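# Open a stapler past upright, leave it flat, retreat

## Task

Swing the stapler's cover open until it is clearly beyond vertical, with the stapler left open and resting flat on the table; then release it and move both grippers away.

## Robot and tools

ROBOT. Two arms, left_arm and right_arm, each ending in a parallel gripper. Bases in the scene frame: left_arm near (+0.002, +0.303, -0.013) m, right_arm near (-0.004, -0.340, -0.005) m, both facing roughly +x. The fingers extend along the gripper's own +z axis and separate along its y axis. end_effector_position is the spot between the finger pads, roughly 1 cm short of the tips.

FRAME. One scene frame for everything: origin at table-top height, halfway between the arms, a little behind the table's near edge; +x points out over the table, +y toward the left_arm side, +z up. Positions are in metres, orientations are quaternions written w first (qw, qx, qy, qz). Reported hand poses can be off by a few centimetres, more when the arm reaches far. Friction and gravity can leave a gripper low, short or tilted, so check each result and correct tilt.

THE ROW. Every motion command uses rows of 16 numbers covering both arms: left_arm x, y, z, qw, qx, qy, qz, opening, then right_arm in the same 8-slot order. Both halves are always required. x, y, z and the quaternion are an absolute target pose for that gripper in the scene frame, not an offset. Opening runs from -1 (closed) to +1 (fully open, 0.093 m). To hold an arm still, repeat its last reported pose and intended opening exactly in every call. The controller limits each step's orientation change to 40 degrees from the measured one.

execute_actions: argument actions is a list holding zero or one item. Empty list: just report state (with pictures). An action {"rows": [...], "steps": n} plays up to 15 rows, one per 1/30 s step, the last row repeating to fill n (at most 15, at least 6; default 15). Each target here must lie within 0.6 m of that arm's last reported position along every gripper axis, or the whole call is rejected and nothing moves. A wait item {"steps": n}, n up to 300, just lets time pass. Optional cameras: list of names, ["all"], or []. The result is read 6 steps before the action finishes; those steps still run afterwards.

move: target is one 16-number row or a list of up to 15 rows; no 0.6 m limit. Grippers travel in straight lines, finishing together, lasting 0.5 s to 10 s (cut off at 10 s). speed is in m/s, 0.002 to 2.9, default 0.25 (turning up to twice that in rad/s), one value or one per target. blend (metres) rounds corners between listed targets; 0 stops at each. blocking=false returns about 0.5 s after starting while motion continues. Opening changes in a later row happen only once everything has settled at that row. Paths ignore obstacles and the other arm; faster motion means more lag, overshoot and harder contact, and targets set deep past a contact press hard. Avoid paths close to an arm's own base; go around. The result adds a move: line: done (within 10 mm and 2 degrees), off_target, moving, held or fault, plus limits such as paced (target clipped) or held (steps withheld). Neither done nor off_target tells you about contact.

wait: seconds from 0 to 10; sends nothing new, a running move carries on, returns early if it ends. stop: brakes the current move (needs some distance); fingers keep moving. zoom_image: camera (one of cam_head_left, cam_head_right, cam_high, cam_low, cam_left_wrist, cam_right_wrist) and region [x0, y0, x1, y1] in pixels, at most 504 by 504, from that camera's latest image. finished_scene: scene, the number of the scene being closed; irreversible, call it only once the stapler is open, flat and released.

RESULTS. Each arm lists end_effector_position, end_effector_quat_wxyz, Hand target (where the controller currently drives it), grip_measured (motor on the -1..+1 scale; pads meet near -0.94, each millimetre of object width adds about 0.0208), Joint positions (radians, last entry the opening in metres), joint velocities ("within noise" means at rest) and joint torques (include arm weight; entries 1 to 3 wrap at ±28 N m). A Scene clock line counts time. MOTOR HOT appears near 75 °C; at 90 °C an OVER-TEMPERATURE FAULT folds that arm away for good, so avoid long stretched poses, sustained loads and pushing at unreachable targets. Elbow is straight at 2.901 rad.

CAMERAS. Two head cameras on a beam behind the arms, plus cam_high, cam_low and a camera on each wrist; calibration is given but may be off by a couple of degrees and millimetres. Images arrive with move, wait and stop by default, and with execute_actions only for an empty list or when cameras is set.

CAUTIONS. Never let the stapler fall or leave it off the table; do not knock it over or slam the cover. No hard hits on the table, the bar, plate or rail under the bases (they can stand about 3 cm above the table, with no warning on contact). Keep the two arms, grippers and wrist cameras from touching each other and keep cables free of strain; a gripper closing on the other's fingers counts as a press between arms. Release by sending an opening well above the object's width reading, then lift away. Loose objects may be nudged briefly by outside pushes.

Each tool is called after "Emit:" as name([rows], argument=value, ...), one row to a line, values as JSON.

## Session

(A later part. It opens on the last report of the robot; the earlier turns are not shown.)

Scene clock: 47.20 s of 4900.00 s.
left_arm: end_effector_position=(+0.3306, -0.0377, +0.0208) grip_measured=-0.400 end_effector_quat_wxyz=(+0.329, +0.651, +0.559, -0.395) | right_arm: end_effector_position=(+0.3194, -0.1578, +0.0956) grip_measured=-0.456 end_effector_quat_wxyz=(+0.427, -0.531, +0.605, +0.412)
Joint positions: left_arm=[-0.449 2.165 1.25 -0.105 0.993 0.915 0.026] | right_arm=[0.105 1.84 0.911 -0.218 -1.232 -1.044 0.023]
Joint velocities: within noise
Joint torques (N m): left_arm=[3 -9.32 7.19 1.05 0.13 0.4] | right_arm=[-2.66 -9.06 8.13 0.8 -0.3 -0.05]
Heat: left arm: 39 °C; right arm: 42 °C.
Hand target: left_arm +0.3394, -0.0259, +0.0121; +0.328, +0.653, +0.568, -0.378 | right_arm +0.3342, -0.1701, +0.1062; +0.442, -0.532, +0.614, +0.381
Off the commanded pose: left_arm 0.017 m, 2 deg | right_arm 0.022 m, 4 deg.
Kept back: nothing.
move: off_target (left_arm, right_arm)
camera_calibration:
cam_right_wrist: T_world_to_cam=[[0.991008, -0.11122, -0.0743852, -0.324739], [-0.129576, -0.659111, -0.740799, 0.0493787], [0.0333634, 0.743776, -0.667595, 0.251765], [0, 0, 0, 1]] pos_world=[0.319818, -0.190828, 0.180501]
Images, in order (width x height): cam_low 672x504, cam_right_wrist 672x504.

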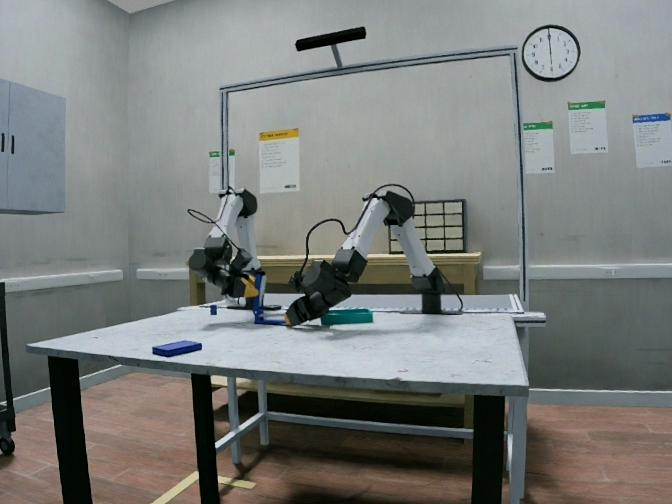

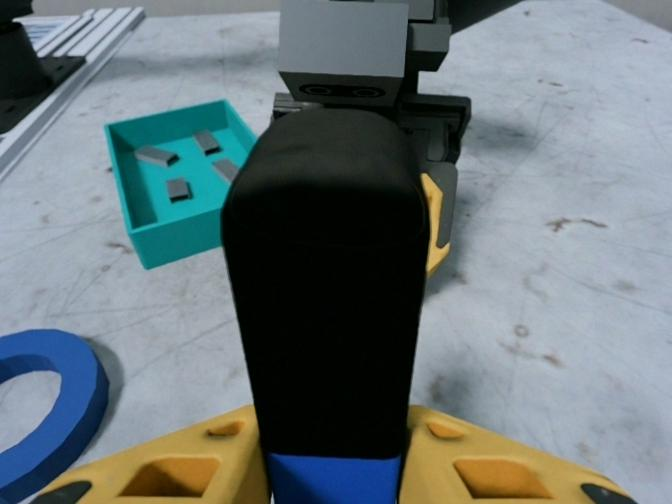

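Emit:
move([
  [0.340,-0.026,0.012,0.328,0.654,0.568,-0.3775,-0.6,0.333,-0.180,0.105,0.44,-0.531,0.612,0.38,-0.46],
  [0.340,-0.026,0.012,0.328,0.654,0.568,-0.3775,-0.6,0.331,-0.193,0.098,0.44,-0.531,0.612,0.38,-0.46],
], speed=0.04, blend=0.004, cameras=["cam_right_wrist","cam_low"])

Emit:
zoom_image(camera="cam_low", region=[220, 240, 350, 350])

Scene clock: 48.53 s of 4900.00 s.
left_arm: end_effector_position=(+0.3346, -0.0335, +0.0193) grip_measured=-0.400 end_effector_quat_wxyz=(+0.330, +0.650, +0.563, -0.389) | right_arm: end_effector_position=(+0.3194, -0.1863, +0.0925) grip_measured=-0.457 end_effector_quat_wxyz=(+0.432, -0.533, +0.614, +0.391)
Joint positions: left_arm=[-0.438 2.165 1.25 -0.109 0.983 0.922 0.026] | right_arm=[0.021 1.84 0.938 -0.401 -1.222 -1.232 0.023]
Joint velocities: within noise
Joint torques (N m): left_arm=[1.99 -9.26 7.31 1.1 0.23 0.32] | right_arm=[-1.73 -6.31 8.46 0.64 -0.68 0.02]
Heat: left arm: 39 °C; right arm: 42 °C.
Hand target: left_arm +0.3397, -0.0259, +0.0120; +0.328, +0.653, +0.568, -0.378 | right_arm +0.3306, -0.1932, +0.0981; +0.442, -0.532, +0.614, +0.381
Off the commanded pose: left_arm 0.012 m, 2 deg | right_arm 0.015 m, 2 deg.
Kept back: nothing.
move: off_target (left_arm, right_arm)
camera_calibration:
cam_right_wrist: T_world_to_cam=[[0.988667, -0.141884, -0.0490576, -0.335411], [-0.133043, -0.676676, -0.724161, 0.024592], [0.0695506, 0.722481, -0.687884, 0.257263], [0, 0, 0, 1]] pos_world=[0.316988, -0.216816, 0.178321]
Images, in order (width x height): cam_low 672x504, cam_right_wrist 672x504.

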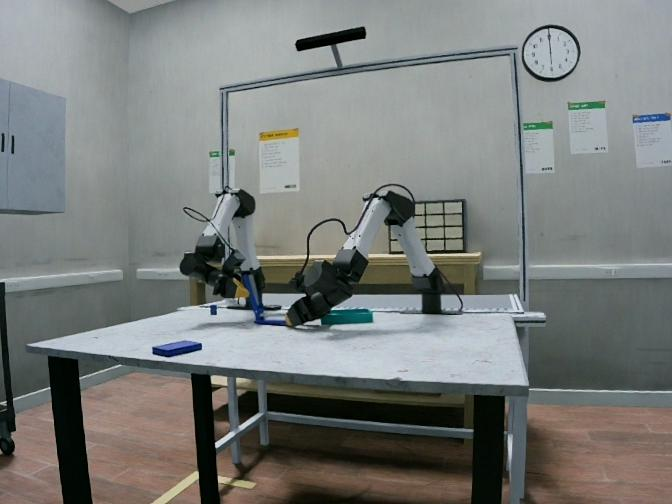

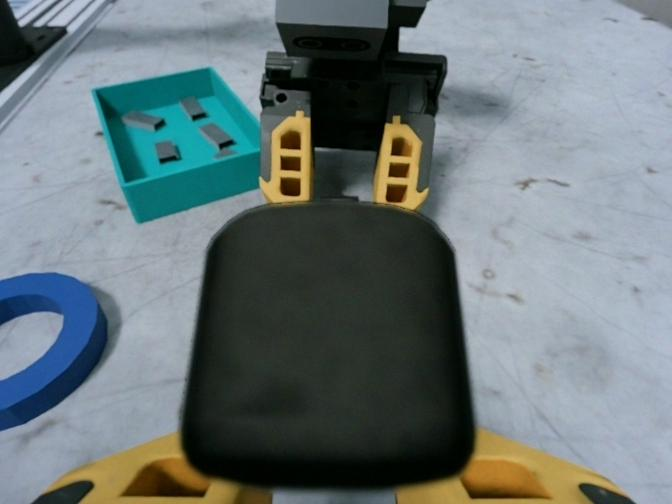

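Scaled by 3.877.

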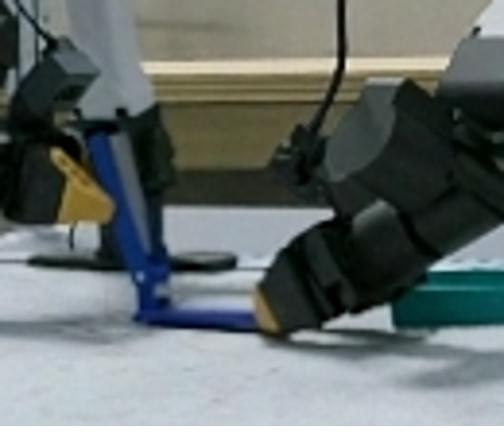

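Emit:
move([
  [0.340,-0.026,0.014,0.328,0.654,0.568,-0.3775,-0.6,0.331,-0.203,0.091,0.44,-0.531,0.612,0.38,-0.46],
  [0.340,-0.026,0.014,0.328,0.654,0.568,-0.3775,-0.6,0.330,-0.211,0.083,0.44,-0.531,0.612,0.38,-0.46],
], speed=0.04, blend=0.004, cameras=["cam_right_wrist","cam_low"])

Emit:
zoom_image(camera="cam_low", region=[220, 240, 350, 350])

Scene clock: 49.90 s of 4900.00 s.
left_arm: end_effector_position=(+0.3356, -0.0322, +0.0182) grip_measured=-0.400 end_effector_quat_wxyz=(+0.329, +0.650, +0.566, -0.386) | right_arm: end_effector_position=(+0.3187, -0.2044, +0.0767) grip_measured=-0.457 end_effector_quat_wxyz=(+0.428, -0.534, +0.617, +0.388)
Joint positions: left_arm=[-0.436 2.165 1.25 -0.113 0.976 0.924 0.026] | right_arm=[-0.036 1.903 0.968 -0.522 -1.221 -1.394 0.023]
Joint velocities: within noise
Joint torques (N m): left_arm=[1.72 -9.61 7.54 1.04 0.32 0.28] | right_arm=[-1.77 -6.34 8.02 0.41 -0.74 -0.12]
Heat: left arm: 39 °C; right arm: 42 °C.
Hand target: left_arm +0.3398, -0.0259, +0.0140; +0.328, +0.653, +0.568, -0.378 | right_arm +0.3296, -0.2112, +0.0830; +0.442, -0.532, +0.614, +0.380
Off the commanded pose: left_arm 0.009 m, 1 deg | right_arm 0.014 m, 2 deg.
Kept back: nothing.
move: off_target (right_arm)
camera_calibration:
cam_right_wrist: T_world_to_cam=[[0.988085, -0.14545, -0.0503129, -0.338651], [-0.137217, -0.684477, -0.716004, -0.0000818975], [0.069705, 0.714377, -0.69628, 0.258389], [0, 0, 0, 1]] pos_world=[0.316594, -0.2339, 0.162814]
Images, in order (width x height): cam_low 672x504, cam_right_wrist 672x504.

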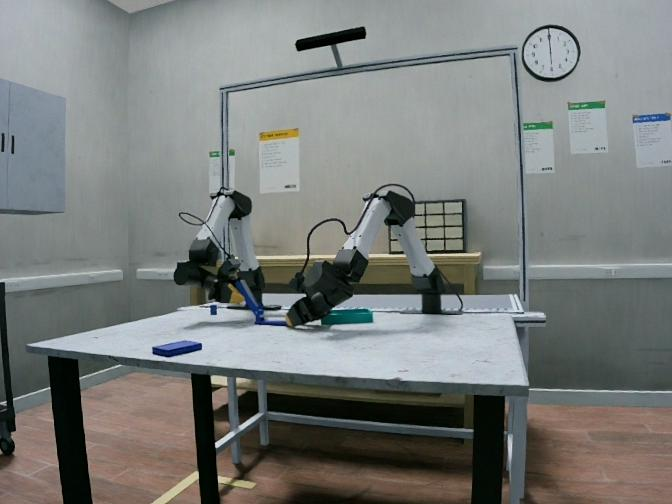

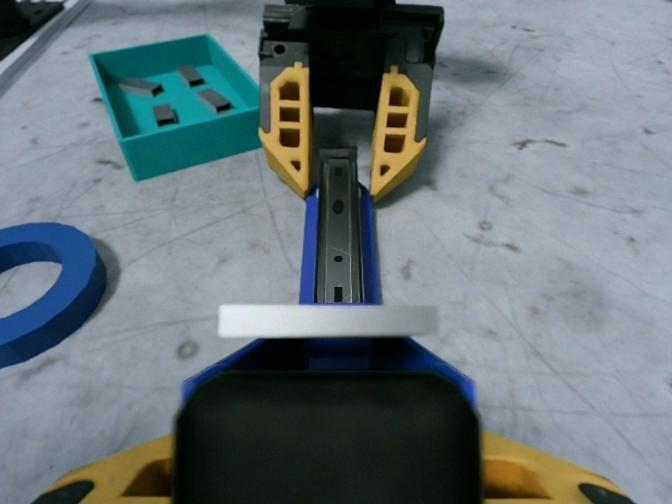

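Scaled by 3.877.

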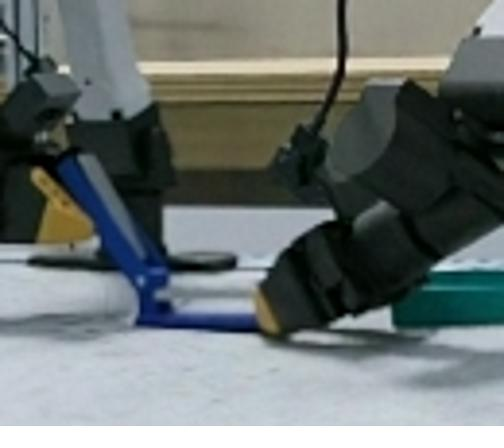

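Emit:
move([
  [0.339,-0.028,0.014,0.328,0.654,0.568,-0.3775,-0.6,0.3245,-0.2055,0.081,0.44,-0.531,0.612,0.38,-0.38],
], speed=0.04, cameras=["cam_right_wrist","cam_low"])

Emit:
zoom_image(camera="cam_low", region=[220, 240, 350, 350])

Scene clock: 50.93 s of 4900.00 s.
left_arm: end_effector_position=(+0.3361, -0.0303, +0.0165) grip_measured=-0.400 end_effector_quat_wxyz=(+0.328, +0.652, +0.567, -0.382) | right_arm: end_effector_position=(+0.3226, -0.2076, +0.0774) grip_measured=-0.382 end_effector_quat_wxyz=(+0.432, -0.529, +0.621, +0.384)
Joint positions: left_arm=[-0.433 2.165 1.25 -0.122 0.969 0.937 0.026] | right_arm=[-0.045 1.903 0.969 -0.505 -1.221 -1.377 0.027]
Joint velocities: within noise
Joint torques (N m): left_arm=[0.9 -9.59 7.45 1.21 0.38 0.11] | right_arm=[0.39 -7.86 4.68 0.73 -0.76 0.07]
Heat: left arm: 39 °C; right arm: 42 °C.
Hand target: left_arm +0.3389, -0.0280, +0.0140; +0.328, +0.654, +0.568, -0.378 | right_arm +0.3244, -0.2055, +0.0810; +0.441, -0.533, +0.613, +0.381
Off the commanded pose: left_arm 0.004 m, 1 deg | right_arm 0.005 m, 1 deg.
Kept back: nothing.
move: done
camera_calibration:
cam_right_wrist: T_world_to_cam=[[0.985877, -0.160345, -0.0483358, -0.345417], [-0.14601, -0.681594, -0.717015, 0.00217716], [0.0820247, 0.713946, -0.695379, 0.25677], [0, 0, 0, 1]] pos_world=[0.319795, -0.237222, 0.163417]
Images, in order (width x height): cam_low 672x504, cam_right_wrist 672x504.

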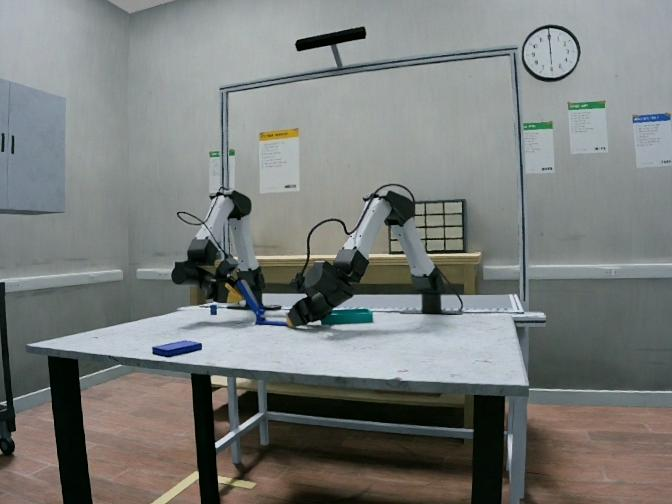

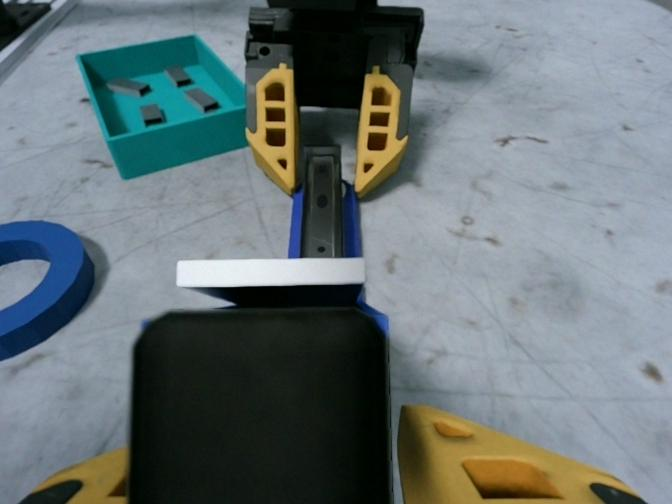

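Scaled by 3.877.

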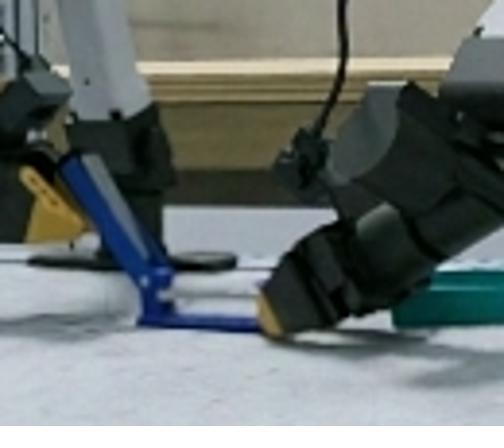

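Emit:
move([
  [0.339,-0.029,0.008,0.328,0.654,0.568,-0.3775,-0.45,0.3235,-0.2065,0.079,0.44,-0.531,0.612,0.38,-0.38],
  [0.339,-0.029,0.008,0.328,0.654,0.568,-0.3775,-0.25,0.3235,-0.2065,0.079,0.44,-0.531,0.612,0.38,-0.38],
  [0.339,-0.029,0.010,0.328,0.654,0.568,-0.3775,0.05,0.3235,-0.2065,0.079,0.44,-0.531,0.612,0.38,-0.38],
], speed=0.05, cameras=["cam_right_wrist","cam_low"])

Emit:
zoom_image(camera="cam_low", region=[220, 240, 350, 350])

Scene clock: 54.33 s of 4900.00 s.
left_arm: end_effector_position=(+0.3358, -0.0299, +0.0133) grip_measured=+0.048 end_effector_quat_wxyz=(+0.325, +0.652, +0.569, -0.382) | right_arm: end_effector_position=(+0.3215, -0.2075, +0.0762) grip_measured=-0.382 end_effector_quat_wxyz=(+0.431, -0.528, +0.622, +0.385)
Joint positions: left_arm=[-0.433 2.172 1.25 -0.122 0.967 0.937 0.047] | right_arm=[-0.045 1.903 0.963 -0.5 -1.221 -1.374 0.027]
Joint velocities: within noise
Joint torques (N m): left_arm=[0.66 -9.33 7.23 1.37 0.37 0.09] | right_arm=[0.08 -7.45 4.86 0.7 -0.76 -0.11]
Heat: left arm: 40 °C; right arm: 41 °C.
Hand target: left_arm +0.3389, -0.0290, +0.0100; +0.328, +0.654, +0.568, -0.377 | right_arm +0.3234, -0.2065, +0.0790; +0.441, -0.533, +0.614, +0.381
Off the commanded pose: left_arm 0.005 m, 1 deg | right_arm 0.004 m, 2 deg.
Kept back: nothing.
move: done
camera_calibration:
cam_right_wrist: T_world_to_cam=[[0.985519, -0.161289, -0.0523258, -0.344135], [-0.149523, -0.68109, -0.71677, 0.00253588], [0.0799684, 0.714214, -0.695344, 0.25671], [0, 0, 0, 1]] pos_world=[0.319002, -0.237124, 0.162312]
Images, in order (width x height): cam_low 672x504, cam_right_wrist 672x504.

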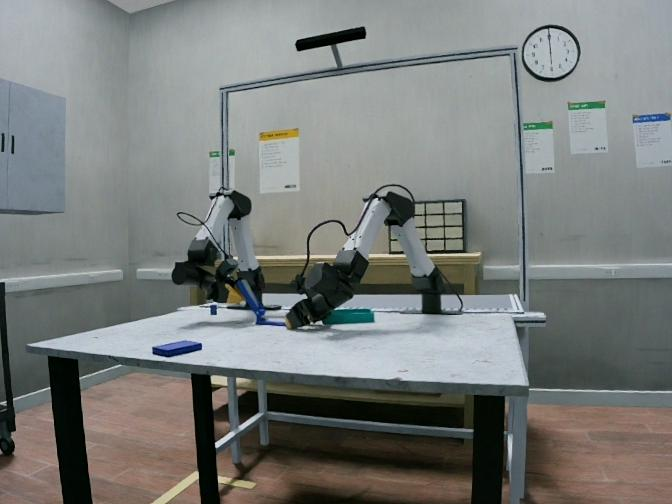

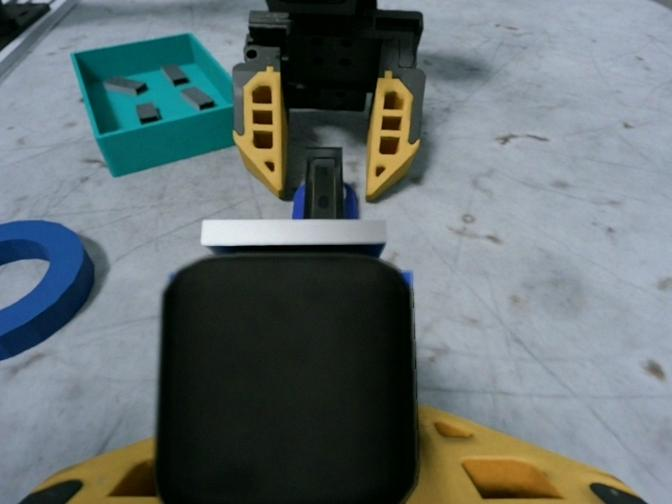

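Scaled by 3.877.

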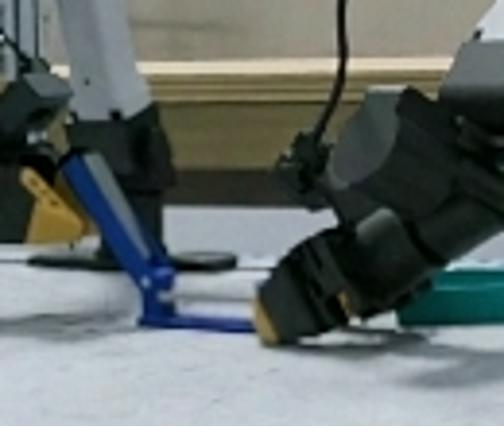

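Emit:
move([
  [0.339,-0.027,0.014,0.328,0.654,0.568,-0.3775,0.1,0.3245,-0.2070,0.078,0.431,-0.529,0.621,0.384,-0.2],
  [0.341,-0.010,0.030,0.328,0.654,0.568,-0.3775,0.1,0.3235,-0.2075,0.078,0.431,-0.529,0.621,0.384,0.1],
  [0.341,0.04,0.075,0.328,0.654,0.568,-0.3775,0.1,0.3155,-0.262,0.104,0.431,-0.529,0.621,0.384,0.1],
  [0.335,0.08,0.14,0.328,0.654,0.568,-0.3775,0.1,0.308,-0.30,0.13,0.431,-0.529,0.621,0.384,0.1],
], speed=0.1)

Emit:
zoom_image(camera="cam_low", region=[220, 240, 350, 350])

Scene clock: 58.90 s of 4900.00 s.
left_arm: end_effector_position=(+0.3312, +0.0802, +0.1236) grip_measured=+0.098 end_effector_quat_wxyz=(+0.310, +0.649, +0.580, -0.382) | right_arm: end_effector_position=(+0.3049, -0.2971, +0.1268) grip_measured=+0.098 end_effector_quat_wxyz=(+0.428, -0.519, +0.635, +0.380)
Joint positions: left_arm=[-0.168 1.926 1.421 -0.971 1.033 1.407 0.05] | right_arm=[-0.337 1.968 1.267 -1.4 -1.15 -2.067 0.05]
Joint velocities: within noise
Joint torques (N m): left_arm=[0.81 -10.17 10.03 0.3 0.76 0.1] | right_arm=[-0.25 -7.12 6.94 -0.77 -0.51 -0.17]
Heat: left arm: 41 °C; right arm: 41 °C.
Hand target: left_arm +0.3346, +0.0800, +0.1398; +0.328, +0.654, +0.568, -0.377 | right_arm +0.3081, -0.2996, +0.1300; +0.429, -0.524, +0.633, +0.375
Off the commanded pose: left_arm 0.017 m, 3 deg | right_arm 0.005 m, 2 deg.
joint sent to its limit (right arm) — joint 6 (wrist roll), lower limit.
Kept back: nothing.
move: off_target (left_arm)
camera_calibration:
cam_left_wrist: T_world_to_cam=[[-0.991233, 0.1265, 0.0381436, 0.314194], [0.0849511, 0.831295, -0.549302, 0.00900511], [-0.101195, -0.541246, -0.834753, 0.264181], [0, 0, 0, 1]] pos_world=[0.337408, 0.0957554, 0.213488]
cam_right_wrist: T_world_to_cam=[[0.979748, -0.188603, -0.0672566, -0.343999], [-0.180228, -0.684256, -0.70662, -0.0176325], [0.0872502, 0.704431, -0.70439, 0.353189], [0, 0, 0, 1]] pos_world=[0.303038, -0.325741, 0.213187]

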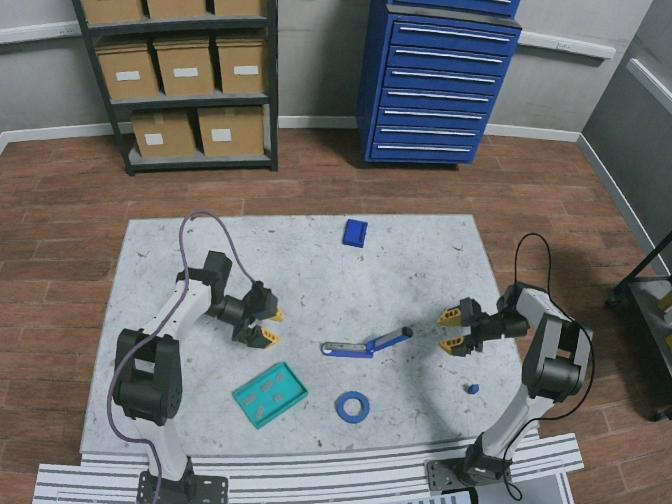

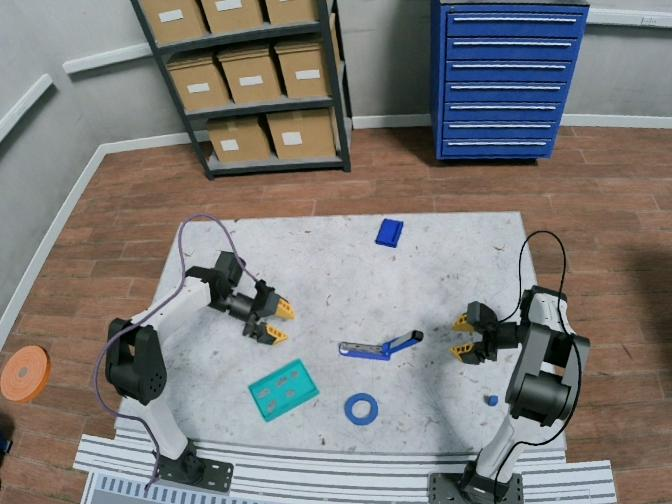

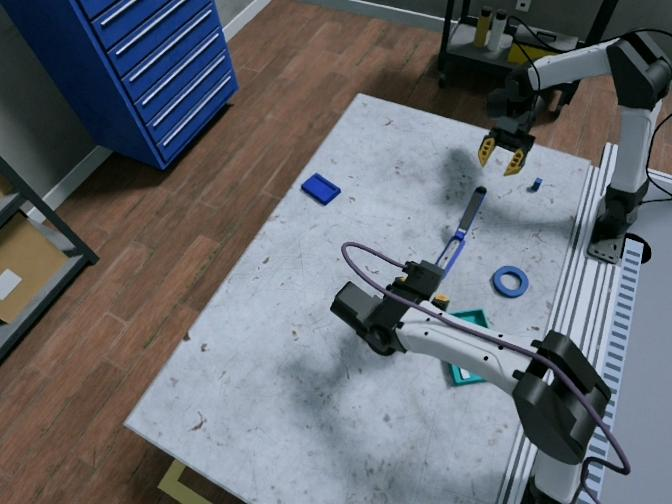

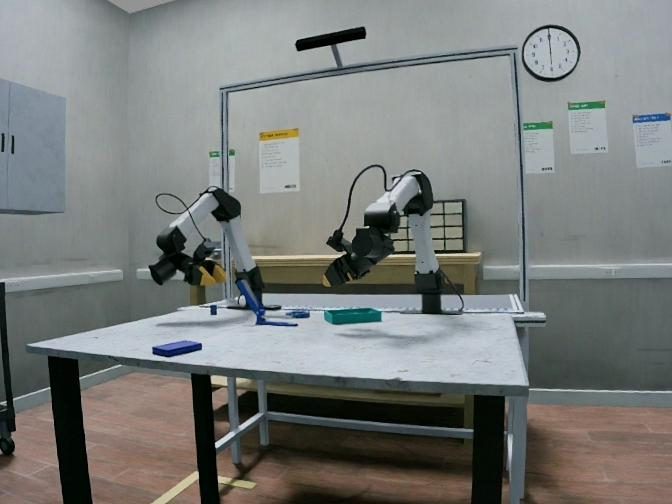

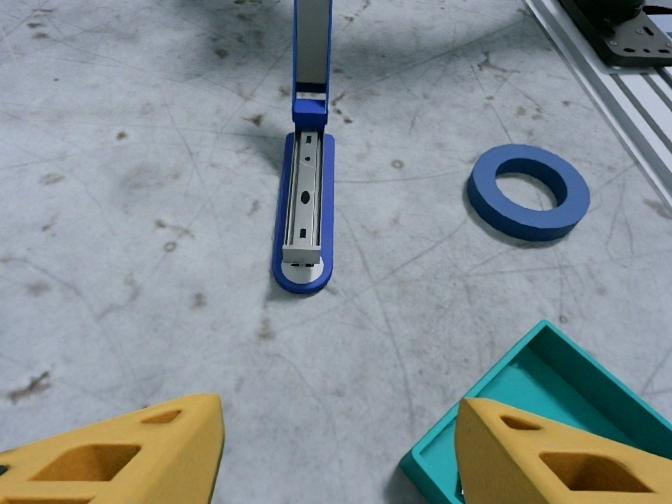

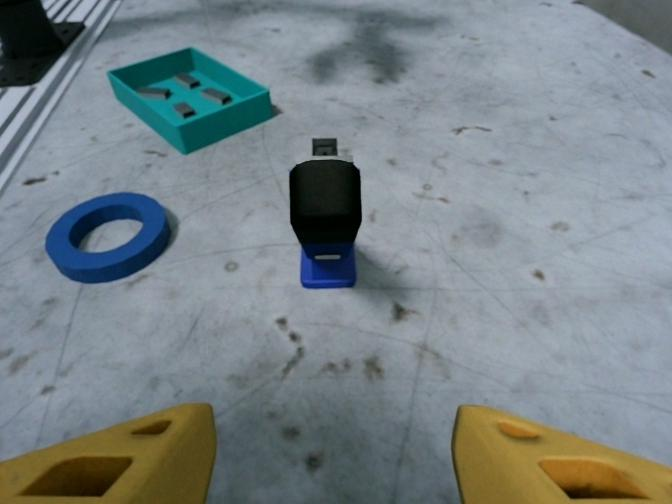

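Scaled by 3.877.

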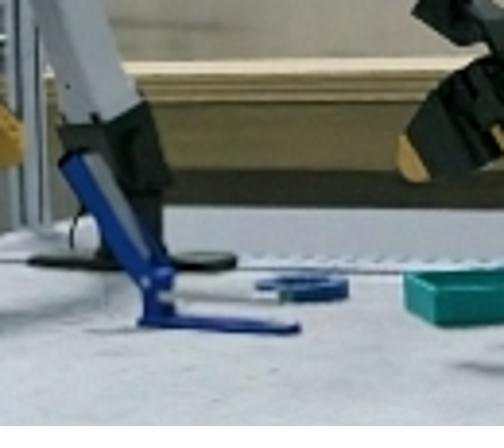

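Emit:
finished_scene(scene=2)

The scene is finished: the task was done.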